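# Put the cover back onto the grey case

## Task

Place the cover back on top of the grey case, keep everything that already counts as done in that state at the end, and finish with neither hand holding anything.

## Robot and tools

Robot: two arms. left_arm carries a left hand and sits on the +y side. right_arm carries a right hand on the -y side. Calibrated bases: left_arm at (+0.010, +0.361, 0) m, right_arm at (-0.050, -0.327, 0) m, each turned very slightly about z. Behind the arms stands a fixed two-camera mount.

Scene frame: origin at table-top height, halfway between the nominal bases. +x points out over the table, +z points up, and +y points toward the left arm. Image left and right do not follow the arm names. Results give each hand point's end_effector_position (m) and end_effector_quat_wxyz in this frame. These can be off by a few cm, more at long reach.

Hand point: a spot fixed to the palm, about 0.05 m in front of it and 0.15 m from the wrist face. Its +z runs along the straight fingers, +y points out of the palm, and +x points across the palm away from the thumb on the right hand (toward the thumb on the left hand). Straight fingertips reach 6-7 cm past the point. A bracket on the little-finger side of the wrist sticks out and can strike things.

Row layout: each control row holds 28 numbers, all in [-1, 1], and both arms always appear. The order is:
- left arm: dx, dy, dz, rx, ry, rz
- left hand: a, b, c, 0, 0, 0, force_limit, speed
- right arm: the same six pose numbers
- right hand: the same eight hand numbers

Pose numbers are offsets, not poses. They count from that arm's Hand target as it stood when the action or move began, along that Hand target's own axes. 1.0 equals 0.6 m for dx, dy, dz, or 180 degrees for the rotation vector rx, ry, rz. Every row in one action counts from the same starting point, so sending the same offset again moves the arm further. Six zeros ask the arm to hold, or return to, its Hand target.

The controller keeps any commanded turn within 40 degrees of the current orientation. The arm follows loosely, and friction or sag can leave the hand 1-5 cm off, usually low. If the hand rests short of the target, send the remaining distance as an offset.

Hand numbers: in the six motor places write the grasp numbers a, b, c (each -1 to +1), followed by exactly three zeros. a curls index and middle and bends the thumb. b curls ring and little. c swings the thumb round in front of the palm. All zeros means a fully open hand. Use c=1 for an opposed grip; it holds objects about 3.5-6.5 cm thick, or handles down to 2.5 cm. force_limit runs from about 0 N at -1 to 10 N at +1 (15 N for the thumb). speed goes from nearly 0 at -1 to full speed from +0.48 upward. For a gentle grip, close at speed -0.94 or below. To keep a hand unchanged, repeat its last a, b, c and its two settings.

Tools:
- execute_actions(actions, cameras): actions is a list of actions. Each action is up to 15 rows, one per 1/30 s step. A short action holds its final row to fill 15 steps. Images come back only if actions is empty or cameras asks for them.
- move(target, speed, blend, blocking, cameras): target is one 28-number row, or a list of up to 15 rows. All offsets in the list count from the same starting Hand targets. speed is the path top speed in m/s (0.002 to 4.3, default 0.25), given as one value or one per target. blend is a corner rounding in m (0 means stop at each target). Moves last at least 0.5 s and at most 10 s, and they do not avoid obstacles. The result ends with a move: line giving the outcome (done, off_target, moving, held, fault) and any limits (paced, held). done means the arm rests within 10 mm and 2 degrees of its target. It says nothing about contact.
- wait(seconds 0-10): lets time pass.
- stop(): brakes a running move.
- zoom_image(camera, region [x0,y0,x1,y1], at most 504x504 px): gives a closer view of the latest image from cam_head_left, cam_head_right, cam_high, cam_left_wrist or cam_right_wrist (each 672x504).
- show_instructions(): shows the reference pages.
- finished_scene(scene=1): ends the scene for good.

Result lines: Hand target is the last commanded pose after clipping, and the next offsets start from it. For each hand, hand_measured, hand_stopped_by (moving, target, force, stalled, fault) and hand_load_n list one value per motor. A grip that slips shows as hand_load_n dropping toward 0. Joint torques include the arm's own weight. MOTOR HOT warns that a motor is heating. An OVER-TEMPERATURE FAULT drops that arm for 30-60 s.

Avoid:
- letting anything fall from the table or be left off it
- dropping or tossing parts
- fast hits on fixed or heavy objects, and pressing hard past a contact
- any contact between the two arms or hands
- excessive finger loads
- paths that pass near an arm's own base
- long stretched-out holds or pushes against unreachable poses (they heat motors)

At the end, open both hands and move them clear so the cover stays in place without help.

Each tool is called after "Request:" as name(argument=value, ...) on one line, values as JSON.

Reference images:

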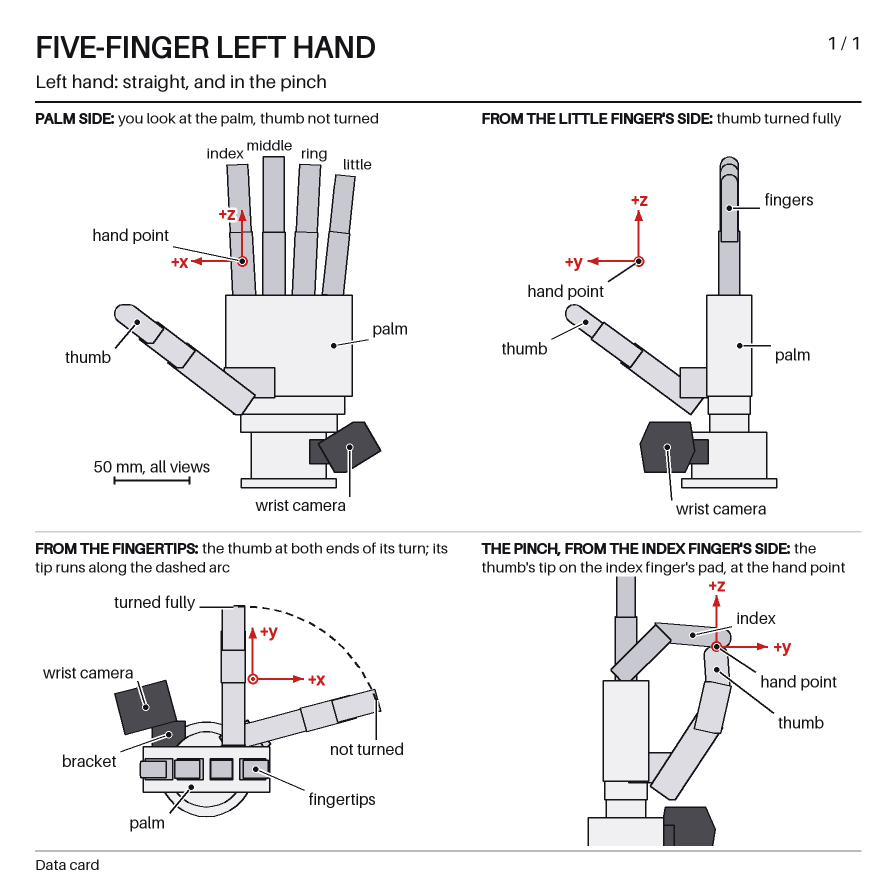

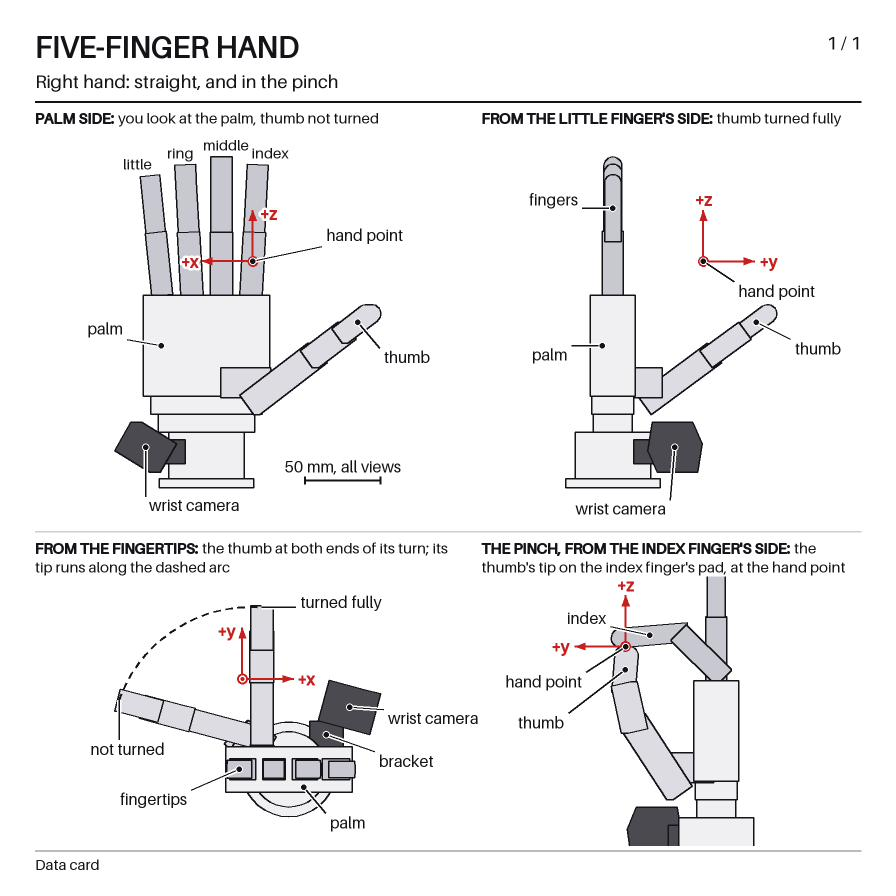

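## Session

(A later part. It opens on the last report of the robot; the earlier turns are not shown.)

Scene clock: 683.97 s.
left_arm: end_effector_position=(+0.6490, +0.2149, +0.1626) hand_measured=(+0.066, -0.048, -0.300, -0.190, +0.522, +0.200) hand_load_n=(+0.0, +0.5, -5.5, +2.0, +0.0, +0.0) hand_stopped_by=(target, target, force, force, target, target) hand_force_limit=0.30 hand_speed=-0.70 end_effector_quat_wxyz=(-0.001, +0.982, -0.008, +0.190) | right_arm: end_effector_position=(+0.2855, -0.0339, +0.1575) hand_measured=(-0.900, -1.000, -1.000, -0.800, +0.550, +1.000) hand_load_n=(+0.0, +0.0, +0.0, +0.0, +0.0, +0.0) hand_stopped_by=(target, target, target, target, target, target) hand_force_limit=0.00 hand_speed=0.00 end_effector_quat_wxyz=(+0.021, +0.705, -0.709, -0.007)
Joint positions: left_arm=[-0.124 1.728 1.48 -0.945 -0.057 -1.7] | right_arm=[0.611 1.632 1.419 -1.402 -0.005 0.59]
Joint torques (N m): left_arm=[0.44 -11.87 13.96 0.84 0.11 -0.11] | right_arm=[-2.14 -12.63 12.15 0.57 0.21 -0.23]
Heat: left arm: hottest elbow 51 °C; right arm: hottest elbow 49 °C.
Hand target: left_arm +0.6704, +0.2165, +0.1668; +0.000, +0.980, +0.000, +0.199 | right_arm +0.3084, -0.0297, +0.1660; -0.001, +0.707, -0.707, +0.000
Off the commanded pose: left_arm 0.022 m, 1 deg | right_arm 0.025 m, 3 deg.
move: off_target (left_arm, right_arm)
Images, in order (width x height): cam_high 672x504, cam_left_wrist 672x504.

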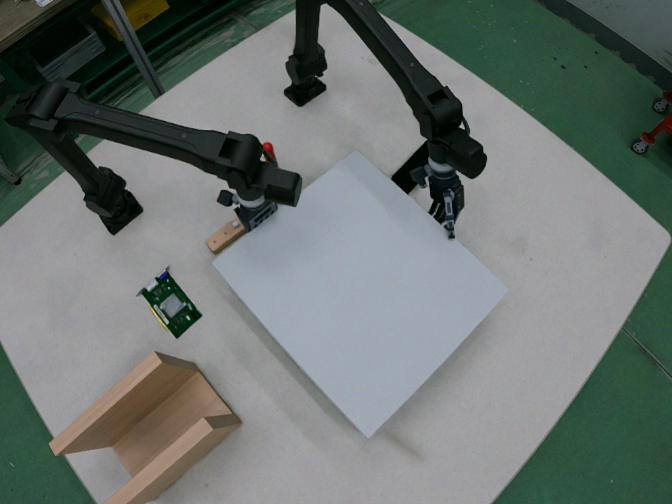

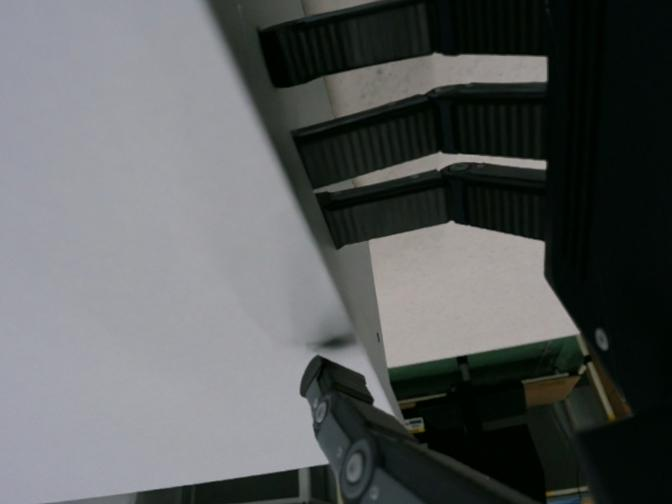

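Request:
execute_actions(actions=[])

Request:
zoom_image(camera="cam_head_left", region=[250, 190, 350, 265])

Request:
zoom_image(camera="cam_head_left", region=[370, 200, 470, 275])

Scene clock: 684.23 s.
left_arm: end_effector_position=(+0.6490, +0.2149, +0.1626) hand_measured=(+0.066, -0.048, -0.300, -0.190, +0.522, +0.200) hand_load_n=(+0.0, +0.0, -5.5, +2.0, +0.0, +0.0) hand_stopped_by=(target, target, force, force, target, target) hand_force_limit=0.30 hand_speed=-0.70 end_effector_quat_wxyz=(-0.001, +0.982, -0.008, +0.190) | right_arm: end_effector_position=(+0.2855, -0.0339, +0.1575) hand_measured=(-0.900, -1.000, -1.000, -0.800, +0.550, +1.000) hand_load_n=(+0.0, +0.0, +0.0, +0.0, +0.0, +0.0) hand_stopped_by=(target, target, target, target, target, target) hand_force_limit=0.00 hand_speed=0.00 end_effector_quat_wxyz=(+0.021, +0.705, -0.709, -0.007)
Joint positions: left_arm=[-0.124 1.728 1.48 -0.945 -0.057 -1.7] | right_arm=[0.611 1.632 1.419 -1.402 -0.005 0.59]
Joint velocities: within noise
Joint torques (N m): left_arm=[0.62 -12.69 13.83 1.06 0.13 -0.11] | right_arm=[-2.08 -12.63 12.16 0.57 0.21 -0.23]
Heat: left arm: hottest elbow 51 °C; right arm: hottest elbow 49 °C.
Hand target: left_arm +0.6704, +0.2165, +0.1668; +0.000, +0.980, +0.000, +0.199 | right_arm +0.3084, -0.0297, +0.1660; -0.001, +0.707, -0.707, +0.000
Off the commanded pose: left_arm 0.022 m, 1 deg | right_arm 0.025 m, 3 deg.

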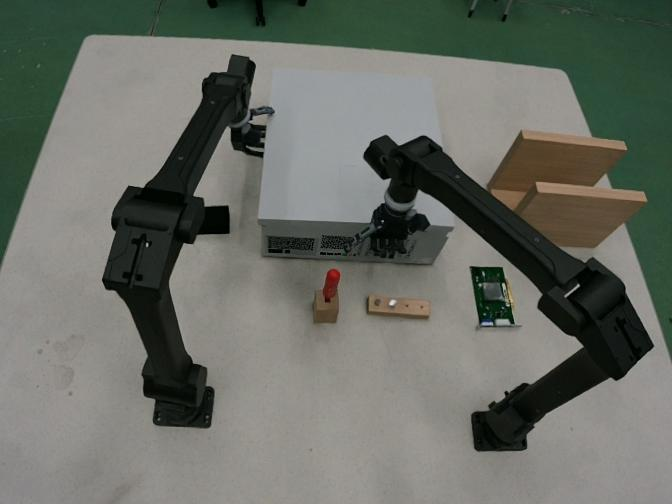

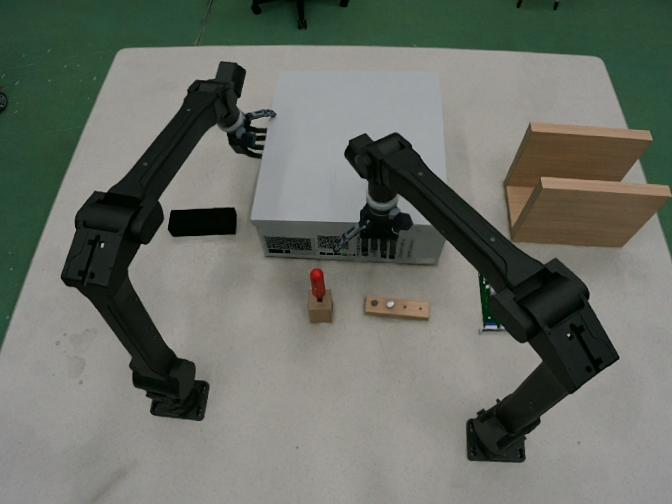

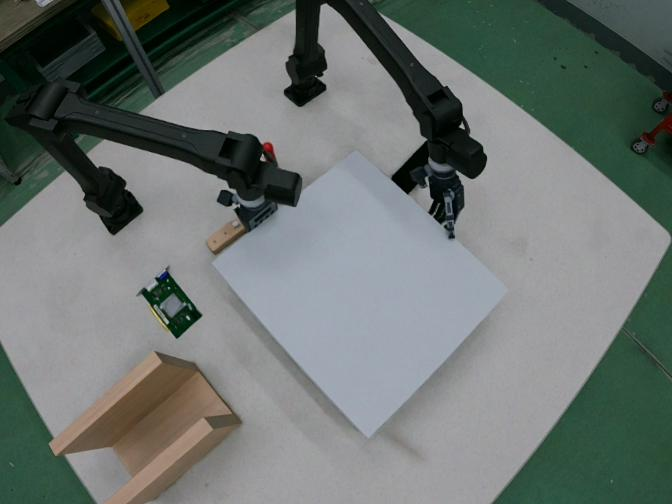

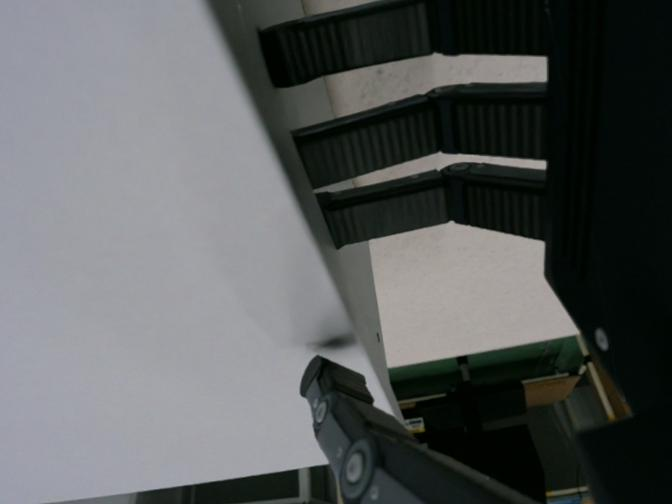

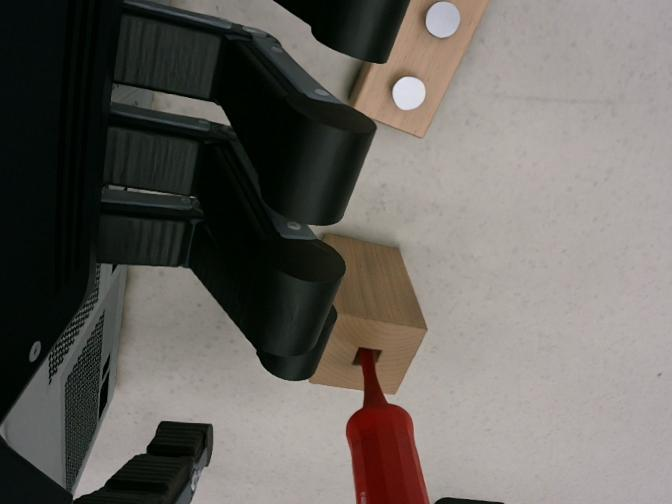

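Scaled by 5.040 from the camera's 672x504 image, which has a finer 960x720 frame.

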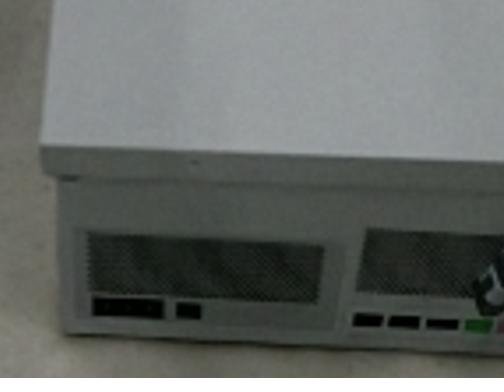

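Scaled by 5.040 from the camera's 672x504 image, which has a finer 960x720 frame.

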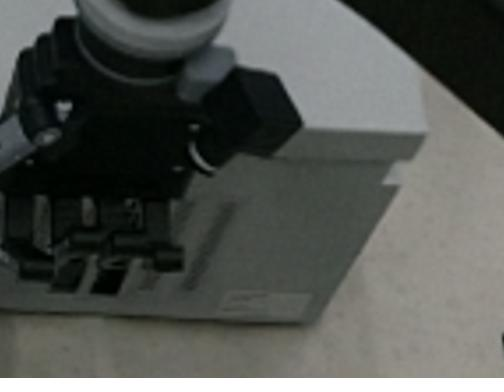

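Request:
move(target=[0.0154,0,0.0065,0,0,0,0.65,0.5,0.4,0,0,0,0.3,-0.7,0,-0.025,0,0,0,0,1,1,0,0,0,0,0.0,0.0], speed=0.03, cameras=["cam_high","cam_head_left"])

Request:
zoom_image(camera="cam_high", region=[420, 260, 520, 360])

Request:
zoom_image(camera="cam_head_left", region=[250, 190, 350, 265])

Scene clock: 685.83 s.
left_arm: end_effector_position=(+0.6591, +0.2146, +0.1629) hand_measured=(+0.066, -0.048, -0.300, -0.190, +0.522, +0.200) hand_load_n=(+0.0, +0.0, -5.5, +1.5, +0.0, +0.0) hand_stopped_by=(target, target, force, force, target, target) hand_force_limit=0.30 hand_speed=-0.70 end_effector_quat_wxyz=(-0.001, +0.982, -0.008, +0.190) | right_arm: end_effector_position=(+0.2842, -0.0349, +0.1499) hand_measured=(-0.900, -1.000, -1.000, -0.800, +0.550, +1.000) hand_load_n=(+0.5, +0.0, +0.0, +0.5, +0.0, +0.0) hand_stopped_by=(target, target, target, target, target, target) hand_force_limit=0.00 hand_speed=0.00 end_effector_quat_wxyz=(+0.038, +0.704, -0.709, -0.010)
Joint positions: left_arm=[-0.122 1.753 1.515 -0.954 -0.056 -1.698] | right_arm=[0.61 1.656 1.425 -1.418 -0.005 0.59]
Joint torques (N m): left_arm=[-0.15 -11.93 13.87 1.05 0.15 -0.1] | right_arm=[-3.25 -12.57 14.48 0.75 0.32 -0.37]
Heat: left arm: hottest elbow 51 °C; right arm: hottest elbow 49 °C.
Hand target: left_arm +0.6804, +0.2163, +0.1669; +0.000, +0.980, +0.000, +0.199 | right_arm +0.3235, -0.0298, +0.1659; -0.001, +0.707, -0.708, +0.000
Off the commanded pose: left_arm 0.022 m, 1 deg | right_arm 0.043 m, 5 deg.
move: off_target (left_arm, right_arm)
Images, in order (width x height): cam_head_left 672x504, cam_high 672x504.

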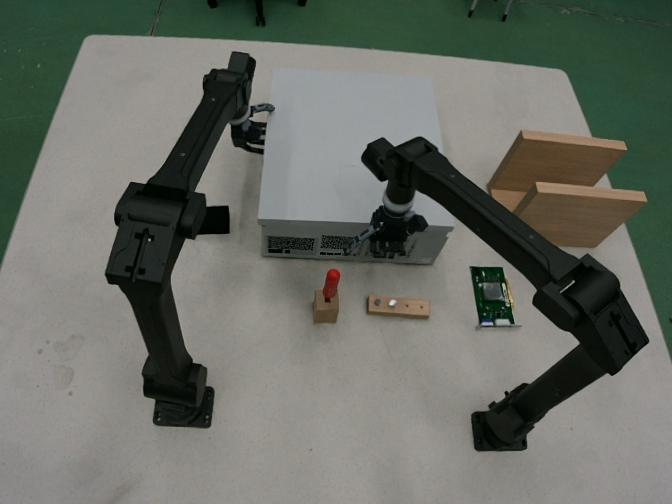

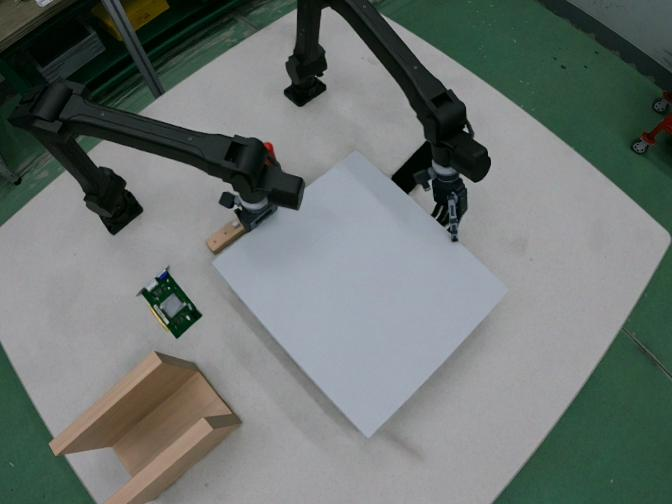

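Scaled by 5.040 from the camera's 672x504 image, which has a finer 960x720 frame.

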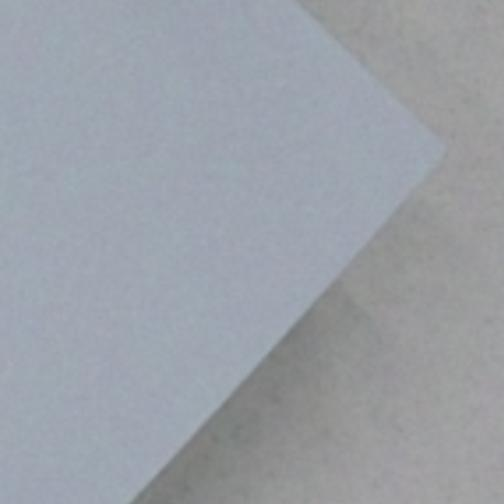

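Scaled by 5.040 from the camera's 672x504 image, which has a finer 960x720 frame.

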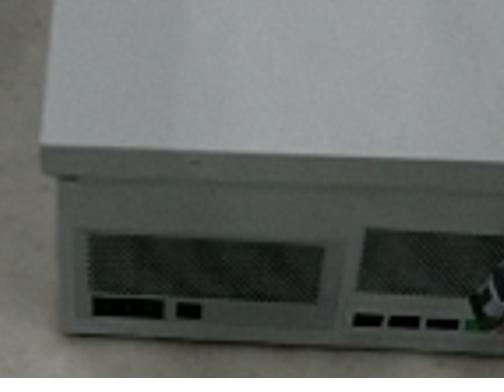

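Request:
move(target=[[0,0,0,0,0,0,0.65,0.5,0.4,0,0,0,0.3,-0.7,0,0.075,0,0,0,0,1,1,0,0,0,0,0.0,0.0],[0,0,0,0,0,0,0.65,0.5,0.4,0,0,0,0.3,-0.7,0.15,0.075,0,0,0,0,1,1,0,0,0,0,0.0,0.0]], speed=0.08, cameras=["cam_head_left","cam_head_right","cam_high"])

Request:
zoom_image(camera="cam_head_left", region=[250, 190, 450, 265])

Request:
zoom_image(camera="cam_head_right", region=[245, 190, 445, 265])

Scene clock: 692.67 s.
left_arm: end_effector_position=(+0.6592, +0.2148, +0.1628) hand_measured=(+0.066, -0.048, -0.300, -0.190, +0.522, +0.200) hand_load_n=(+0.0, +0.0, -5.5, +2.0, +0.0, +0.0) hand_stopped_by=(target, target, force, force, target, target) hand_force_limit=0.30 hand_speed=-0.70 end_effector_quat_wxyz=(-0.001, +0.982, -0.008, +0.190) | right_arm: end_effector_position=(+0.2771, -0.1159, +0.1638) hand_measured=(-0.900, -1.000, -1.000, -0.800, +0.550, +1.000) hand_load_n=(+0.0, +0.0, +0.0, +0.0, +0.0, +0.0) hand_stopped_by=(target, target, target, target, target, target) hand_force_limit=0.00 hand_speed=0.00 end_effector_quat_wxyz=(+0.007, +0.704, -0.710, -0.003)
Joint positions: left_arm=[-0.122 1.753 1.515 -0.954 -0.056 -1.698] | right_arm=[0.462 1.488 1.271 -1.369 -0.001 0.443]
Joint torques (N m): left_arm=[-0.38 -12.51 13.97 0.94 0.11 -0.08] | right_arm=[-1.55 -12.92 7.86 0.51 0.02 -0.17]
Heat: left arm: hottest elbow 53 °C; right arm: hottest elbow 50 °C.
Hand target: left_arm +0.6805, +0.2166, +0.1668; +0.000, +0.980, +0.000, +0.199 | right_arm +0.2784, -0.1197, +0.1660; -0.001, +0.707, -0.707, +0.000
Off the commanded pose: left_arm 0.022 m, 1 deg | right_arm 0.005 m, 1 deg.
move: off_target (left_arm)
Images, in order (width x height): cam_head_left 672x504, cam_head_right 672x504, cam_high 672x504.

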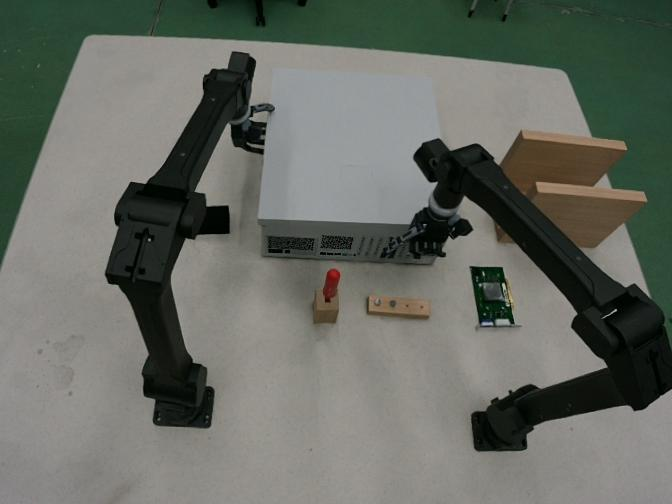

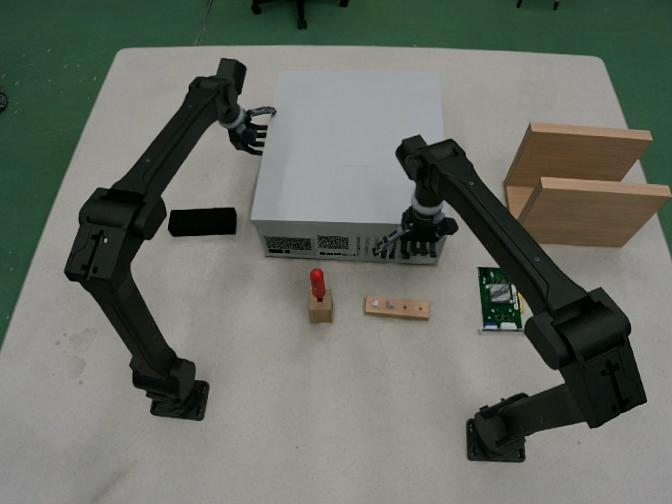

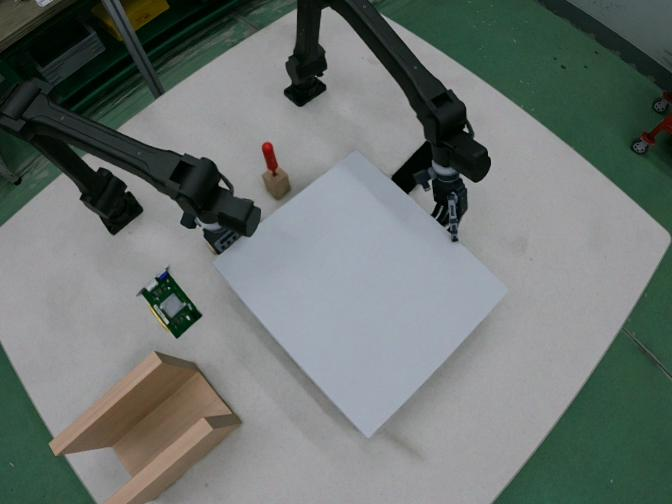

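Scaled by 2.520 from the camera's 672x504 image, which has a finer 960x720 frame.

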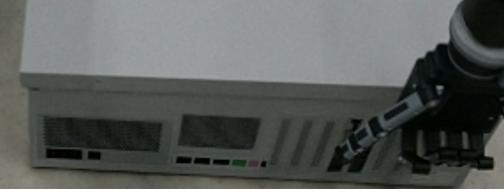

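Scaled by 2.520 from the camera's 672x504 image, which has a finer 960x720 frame.

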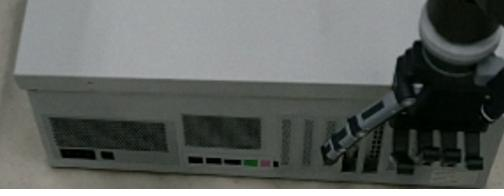

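Request:
zoom_image(camera="cam_head_left", region=[255, 205, 335, 250])

Request:
zoom_image(camera="cam_head_left", region=[330, 205, 410, 250])

Scaled by 6.300 from the camera's 672x504 image, which has a finer 960x720 frame.

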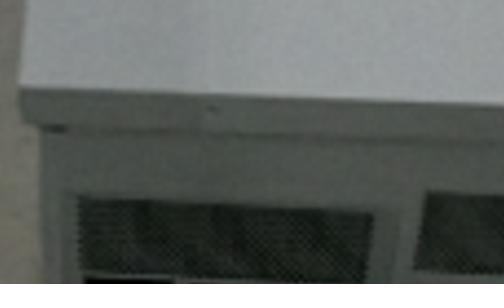

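Scaled by 6.300 from the camera's 672x504 image, which has a finer 960x720 frame.

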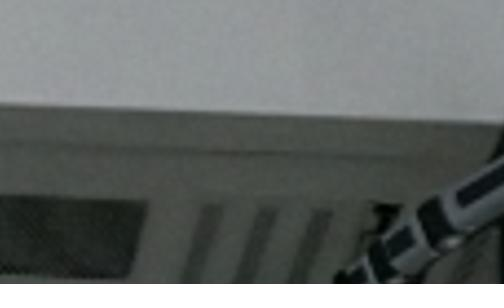

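Request:
move(target=[0,0,0,0,0,0,0.65,0.5,0.4,0,0,0,0.3,-0.7,0,-0.0583,-0.005,0,0,0,1,1,0,0,0,0,0.0,0.0], speed=0.03, cameras=["cam_high"])

Request:
zoom_image(camera="cam_high", region=[420, 260, 520, 360])

Request:
zoom_image(camera="cam_high", region=[320, 350, 420, 450])

Request:
zoom_image(camera="cam_high", region=[170, 220, 270, 320])

Scene clock: 695.23 s.
left_arm: end_effector_position=(+0.6592, +0.2148, +0.1628) hand_measured=(+0.066, -0.048, -0.300, -0.190, +0.522, +0.200) hand_load_n=(+0.0, +0.0, -5.5, +2.0, +0.0, +0.0) hand_stopped_by=(target, target, force, force, target, target) hand_force_limit=0.30 hand_speed=-0.70 end_effector_quat_wxyz=(-0.001, +0.982, -0.008, +0.190) | right_arm: end_effector_position=(+0.2828, -0.1237, +0.1514) hand_measured=(-0.900, -1.000, -1.000, -0.800, +0.550, +1.000) hand_load_n=(+0.0, +0.0, +0.0, +0.0, +0.0, +0.0) hand_stopped_by=(target, target, target, target, target, target) hand_force_limit=0.00 hand_speed=0.00 end_effector_quat_wxyz=(+0.030, +0.704, -0.709, -0.012)
Joint positions: left_arm=[-0.122 1.753 1.515 -0.954 -0.056 -1.698] | right_arm=[0.44 1.536 1.284 -1.384 -0.001 0.42]
Joint torques (N m): left_arm=[0.21 -11.99 14.02 1.14 0.13 -0.07] | right_arm=[-2.32 -11.22 13.83 0.24 0.07 -0.25]
Heat: left arm: hottest elbow 54 °C; right arm: hottest elbow 49 °C.
Hand target: left_arm +0.6805, +0.2166, +0.1668; +0.000, +0.980, +0.000, +0.199 | right_arm +0.3133, -0.1197, +0.1690; -0.001, +0.707, -0.707, +0.000
Off the commanded pose: left_arm 0.022 m, 1 deg | right_arm 0.035 m, 4 deg.
move: off_target (left_arm, right_arm)
Images, in order (width x height): cam_high 672x504.

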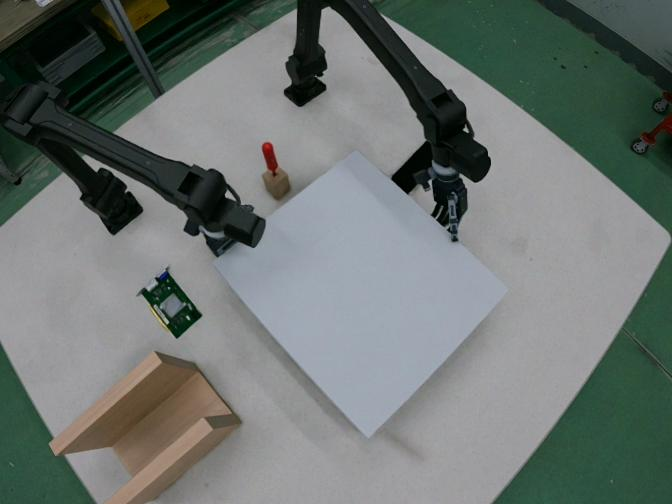

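Scaled by 5.040 from the camera's 672x504 image, which has a finer 960x720 frame.

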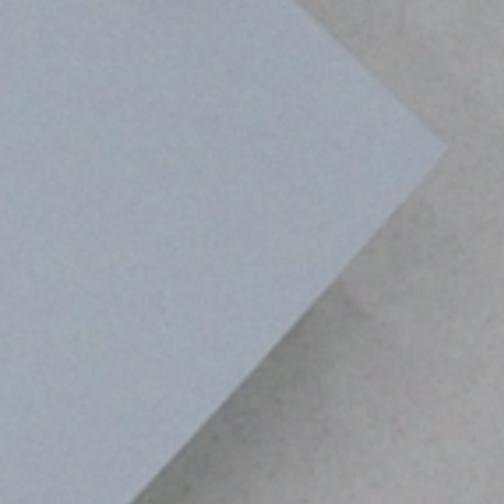

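Scaled by 5.040 from the camera's 672x504 image, which has a finer 960x720 frame.

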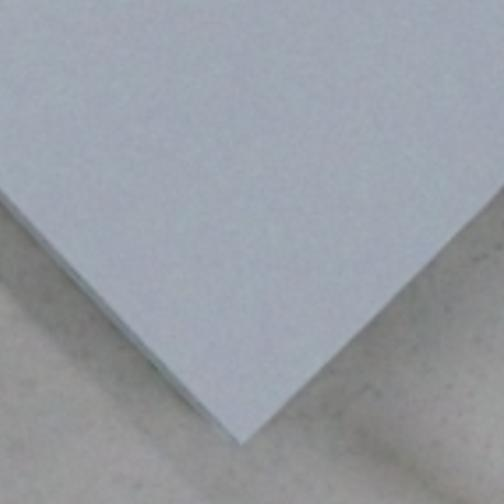

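Scaled by 5.040 from the camera's 672x504 image, which has a finer 960x720 frame.

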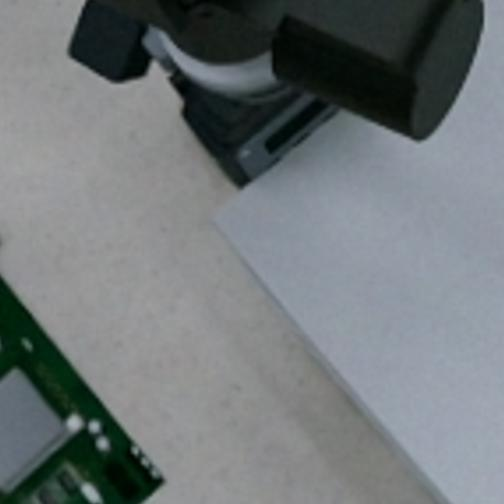

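Request:
move(target=[0,0,0,0,0,0,0.65,0.5,0.4,0,0,0,0.3,-0.7,0,-0.025,-0.0167,0,0,0,1,1,0,0,0,0,0.0,0.0], speed=0.03, cameras=["cam_high"])

Request:
zoom_image(camera="cam_high", region=[320, 350, 420, 450])

Request:
zoom_image(camera="cam_high", region=[170, 220, 270, 320])

Scene clock: 696.83 s.
left_arm: end_effector_position=(+0.6592, +0.2148, +0.1628) hand_measured=(+0.066, -0.048, -0.300, -0.190, +0.522, +0.200) hand_load_n=(+0.0, +0.0, -5.5, +2.0, +0.0, +0.0) hand_stopped_by=(target, target, force, force, target, target) hand_force_limit=0.30 hand_speed=-0.70 end_effector_quat_wxyz=(-0.001, +0.982, -0.008, +0.190) | right_arm: end_effector_position=(+0.2816, -0.1242, +0.1545) hand_measured=(-0.900, -1.000, -1.000, -0.800, +0.550, +1.000) hand_load_n=(+0.0, +0.5, +0.0, +0.0, +0.0, +0.0) hand_stopped_by=(target, target, target, target, target, target) hand_force_limit=0.00 hand_speed=0.00 end_effector_quat_wxyz=(+0.051, +0.703, -0.709, -0.023)
Joint positions: left_arm=[-0.122 1.753 1.515 -0.954 -0.056 -1.698] | right_arm=[0.438 1.563 1.315 -1.435 -0.005 0.42]
Joint torques (N m): left_arm=[0.32 -12.45 14.15 1.03 0.16 -0.09] | right_arm=[-2.9 -12.1 15.83 1.03 0.32 -0.36]
Heat: left arm: hottest elbow 54 °C; right arm: hottest elbow 50 °C.
Hand target: left_arm +0.6805, +0.2166, +0.1668; +0.000, +0.980, +0.000, +0.199 | right_arm +0.3283, -0.1197, +0.1790; -0.001, +0.707, -0.707, +0.000
Off the commanded pose: left_arm 0.022 m, 1 deg | right_arm 0.053 m, 6 deg.
move: off_target (left_arm, right_arm)
Images, in order (width x height): cam_high 672x504.

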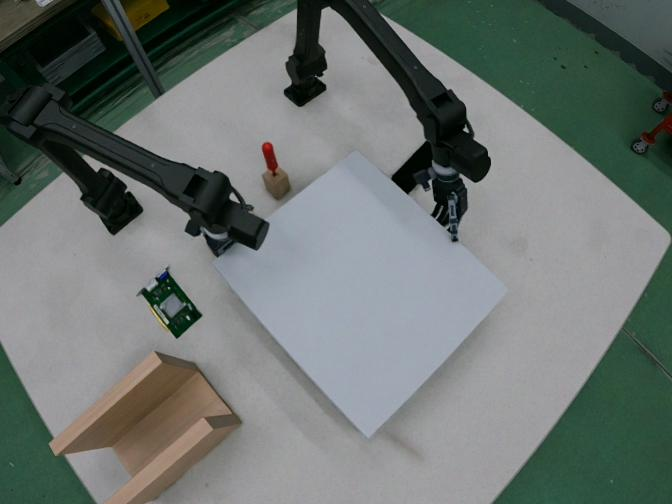

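Scaled by 5.040 from the camera's 672x504 image, which has a finer 960x720 frame.

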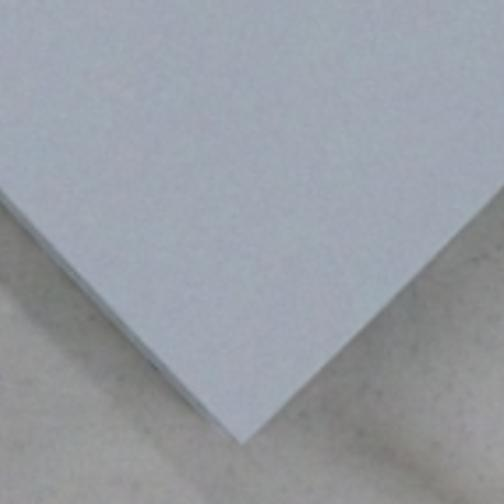

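Scaled by 5.040 from the camera's 672x504 image, which has a finer 960x720 frame.

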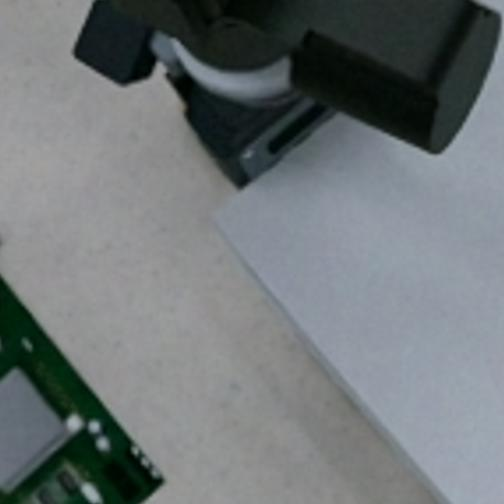

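Request:
move(target=[0,0,0,0,0,0,0.65,0.5,0.4,0,0,0,0.3,-0.7,0,0.07,0,0,0,0,1,1,0,0,0,0,0.0,0.0], speed=0.06, cameras=["all"])

Scene clock: 699.37 s.
left_arm: end_effector_position=(+0.6592, +0.2148, +0.1628) hand_measured=(+0.066, -0.048, -0.300, -0.190, +0.522, +0.200) hand_load_n=(+0.0, +0.0, -5.5, +1.5, +0.0, +0.0) hand_stopped_by=(target, target, force, force, target, target) hand_force_limit=0.30 hand_speed=-0.70 end_effector_quat_wxyz=(-0.001, +0.982, -0.008, +0.190) | right_arm: end_effector_position=(+0.2871, -0.1222, +0.1770) hand_measured=(-0.900, -1.000, -1.000, -0.800, +0.550, +1.000) hand_load_n=(+0.0, +0.0, +0.0, +0.0, +0.0, +0.0) hand_stopped_by=(target, target, target, target, target, target) hand_force_limit=0.00 hand_speed=0.00 end_effector_quat_wxyz=(+0.006, +0.704, -0.710, -0.004)
Joint positions: left_arm=[-0.122 1.753 1.515 -0.954 -0.056 -1.698] | right_arm=[0.438 1.497 1.316 -1.404 -0.004 0.42]
Joint torques (N m): left_arm=[-0.15 -11.99 13.97 0.95 0.08 -0.1] | right_arm=[-0.26 -12.86 8.12 0.46 0.11 -0.04]
Heat: left arm: hottest elbow 54 °C; right arm: hottest elbow 50 °C.
Hand target: left_arm +0.6805, +0.2166, +0.1668; +0.000, +0.980, +0.000, +0.199 | right_arm +0.2864, -0.1196, +0.1790; -0.001, +0.707, -0.707, +0.000
Off the commanded pose: left_arm 0.022 m, 1 deg | right_arm 0.003 m, 1 deg.
move: off_target (left_arm)

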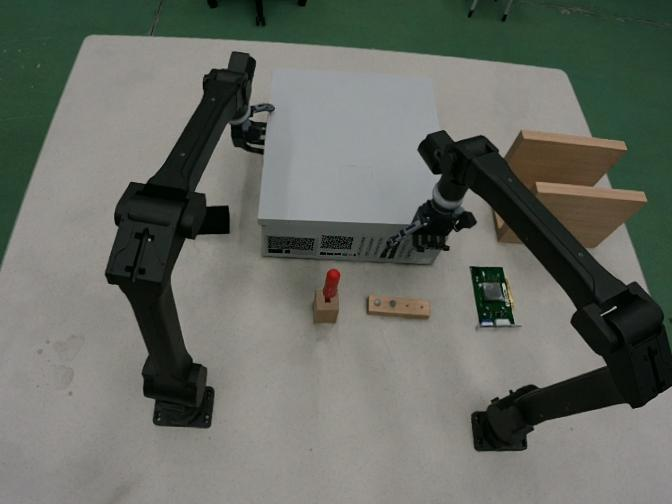

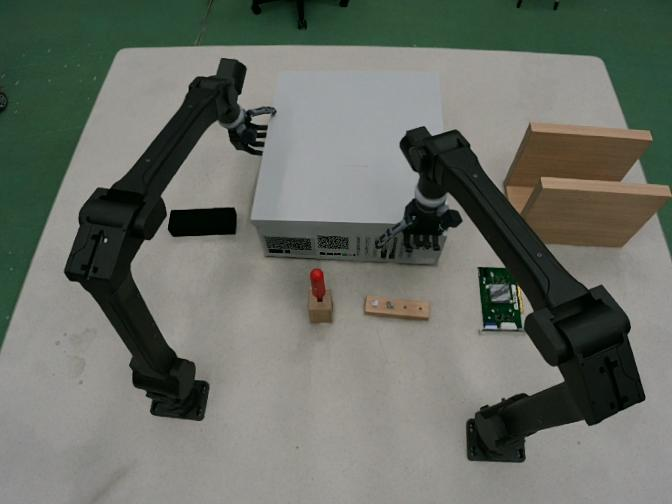

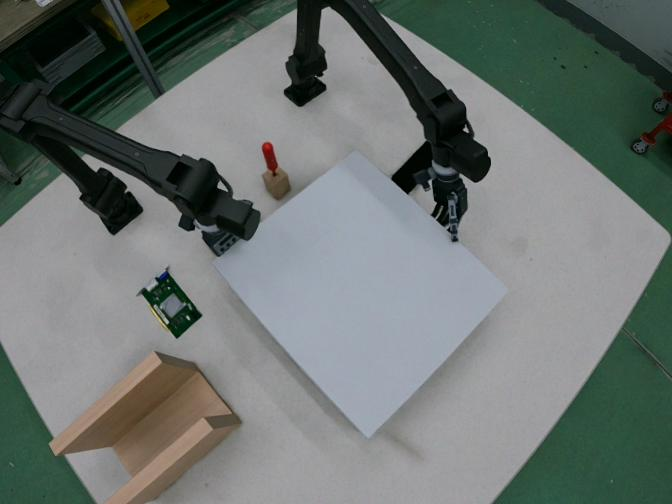

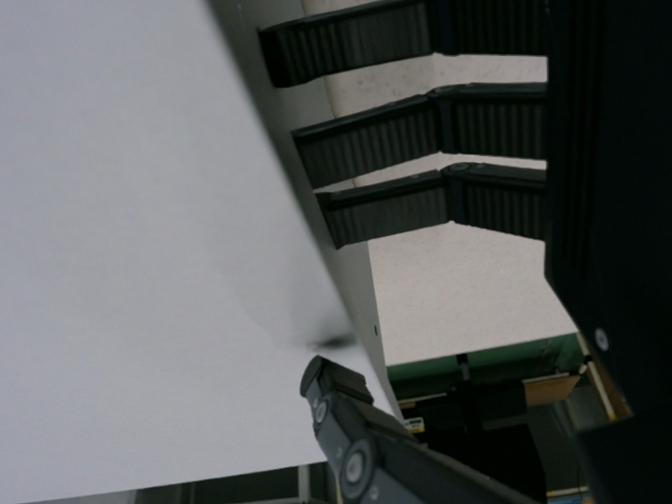

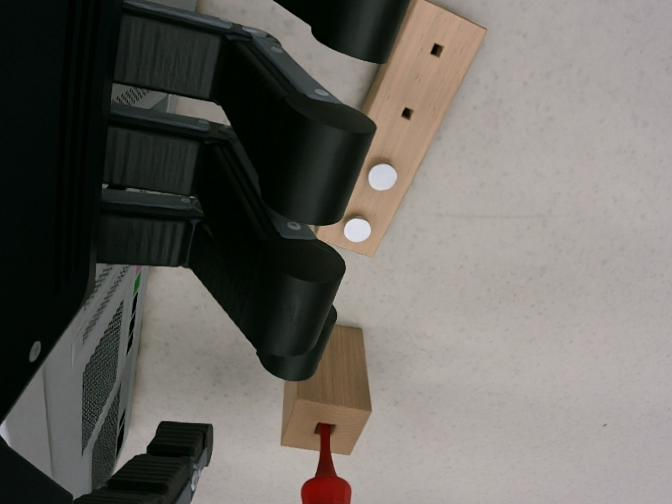

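Request:
zoom_image(camera="cam_head_left", region=[250, 190, 350, 265])

Request:
zoom_image(camera="cam_head_left", region=[340, 190, 470, 275])

Request:
zoom_image(camera="cam_high", region=[320, 350, 420, 450])

Request:
zoom_image(camera="cam_high", region=[420, 260, 520, 360])

Scaled by 5.040 from the camera's 672x504 image, which has a finer 960x720 frame.

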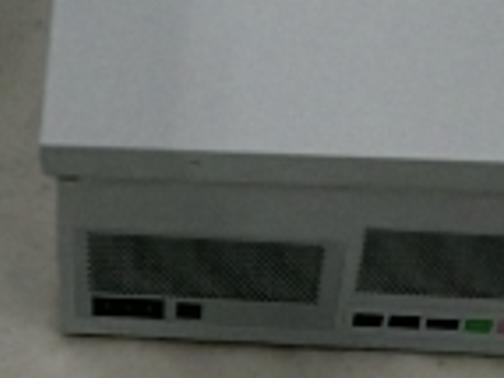

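Scaled by 3.877 from the camera's 672x504 image, which has a finer 960x720 frame.

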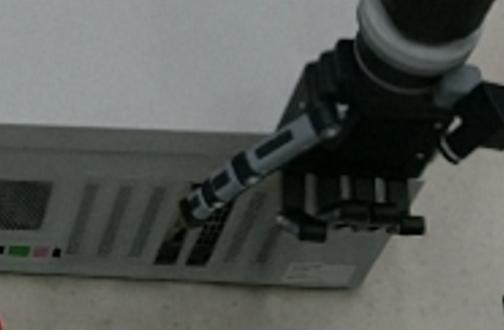

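Scaled by 5.040 from the camera's 672x504 image, which has a finer 960x720 frame.

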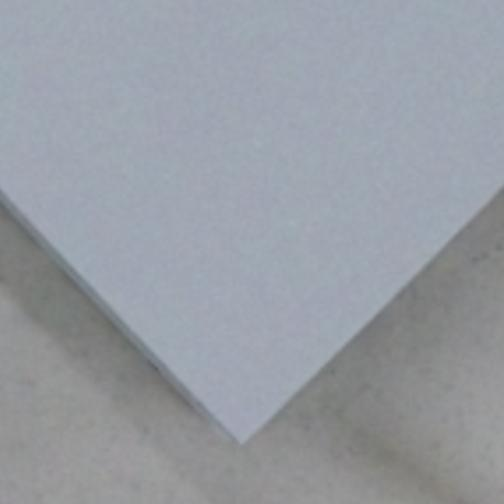

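Scaled by 5.040 from the camera's 672x504 image, which has a finer 960x720 frame.

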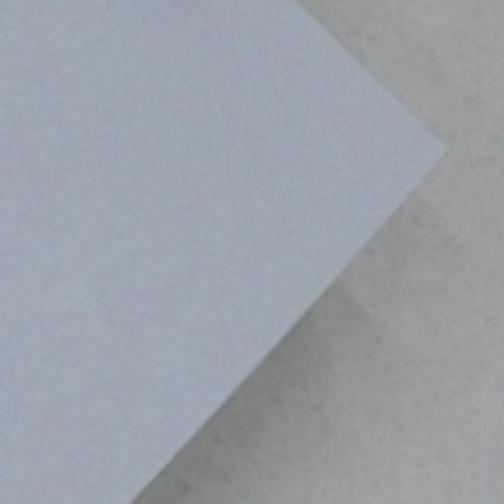

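Request:
move(target=[[0,0,0,0,0,0,0.65,0.5,0.4,0,0,0,0.3,-0.7,0,0.044,-0.318,0,0,0,1,1,0,0,0,0,0.0,0.0],[0,0,0,0,0,0,0.65,0.5,0.4,0,0,0,0.3,-0.7,0.234,-0.356,-0.368,0,0,0.25,1,1,0,0,0,0,0.0,0.0],[0,0,0,0,0,0,0.65,0.5,0.4,0,0,0,0.3,-0.7,0.309,-0.746,-0.297,0,0,0.5,1,1,0,0,0,0,0.0,0.0]], speed=[0.15,0.25,0.25], blend=[0.03,0.05,0], cameras=["all"])

Scene clock: 710.73 s.
left_arm: end_effector_position=(+0.6592, +0.2148, +0.1628) hand_measured=(+0.066, -0.048, -0.300, -0.190, +0.522, +0.200) hand_load_n=(+0.0, +0.0, -5.5, +2.0, +0.0, +0.0) hand_stopped_by=(target, target, force, force, target, target) hand_force_limit=0.30 hand_speed=-0.70 end_effector_quat_wxyz=(-0.001, +0.982, -0.008, +0.190) | right_arm: end_effector_position=(+0.7289, -0.2964, +0.3332) hand_measured=(-0.900, -1.000, -1.000, -0.800, +0.550, +1.000) hand_load_n=(+0.0, +0.0, +0.0, +0.0, +0.0, +0.0) hand_stopped_by=(target, target, target, target, target, target) hand_force_limit=0.00 hand_speed=0.00 end_effector_quat_wxyz=(+0.193, +0.025, +0.981, +0.015)
Joint positions: left_arm=[-0.122 1.753 1.515 -0.954 -0.056 -1.698] | right_arm=[-0.019 2.257 2.769 -1.695 -0.037 1.583]
Joint torques (N m): left_arm=[-0.15 -12.04 14.17 1.07 0.13 -0.08] | right_arm=[-1.79 -20.95 12.81 0.57 -0.22 0.13]
Heat: left arm: hottest elbow 56 °C; right arm: hottest elbow 49 °C.
Hand target: left_arm +0.6805, +0.2166, +0.1668; +0.000, +0.980, +0.000, +0.199 | right_arm +0.7337, -0.3056, +0.3573; +0.000, +0.000, +1.000, +0.000
Off the commanded pose: left_arm 0.022 m, 1 deg | right_arm 0.026 m, 22 deg.
joint sent to its limit (right arm) — joint 4 (wrist pitch), lower limit. The joint targets are off in orientation, not in position.
move: off_target (left_arm, right_arm)

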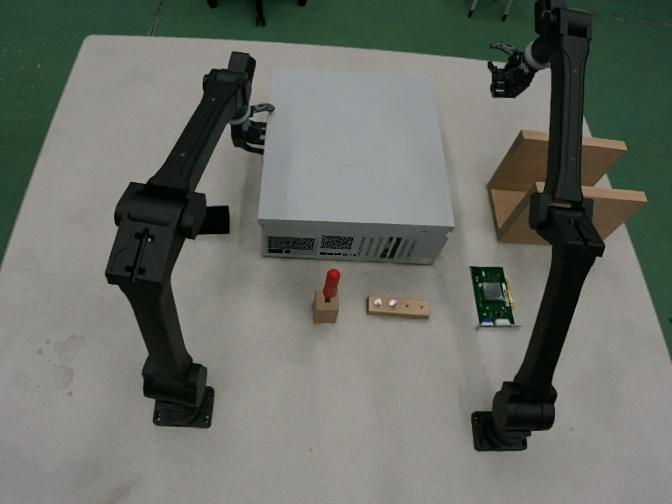

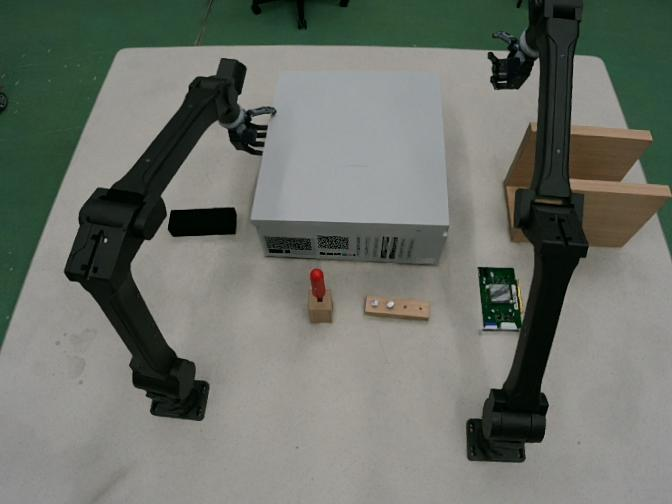

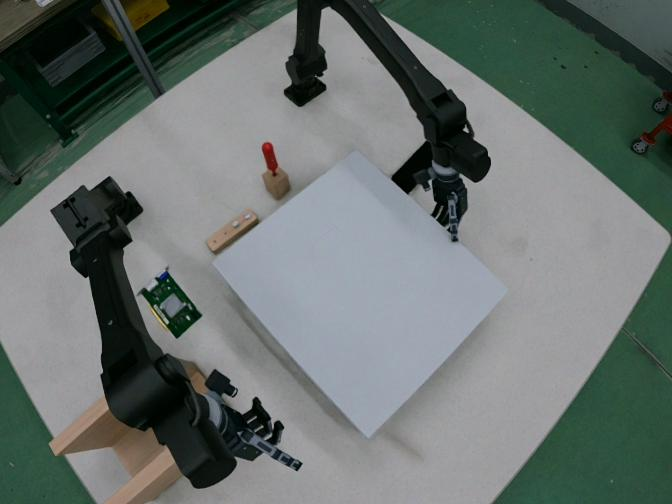

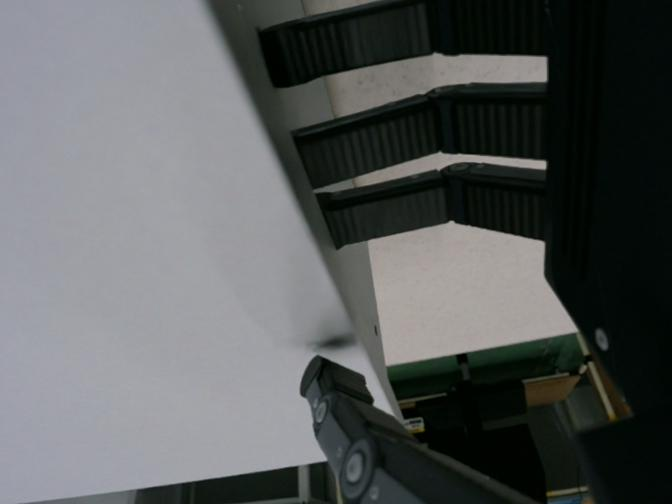

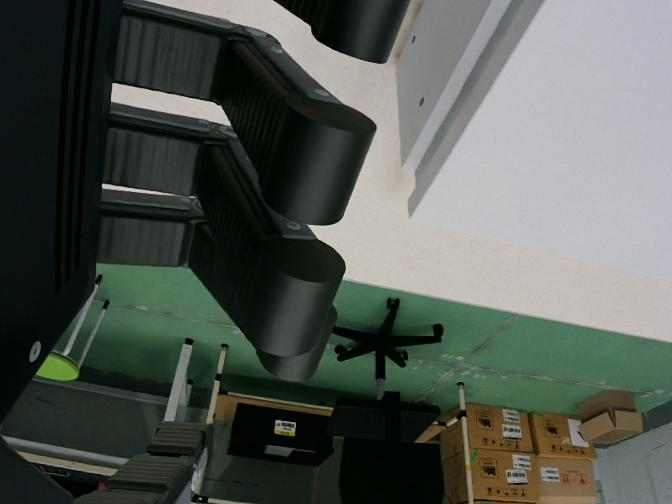

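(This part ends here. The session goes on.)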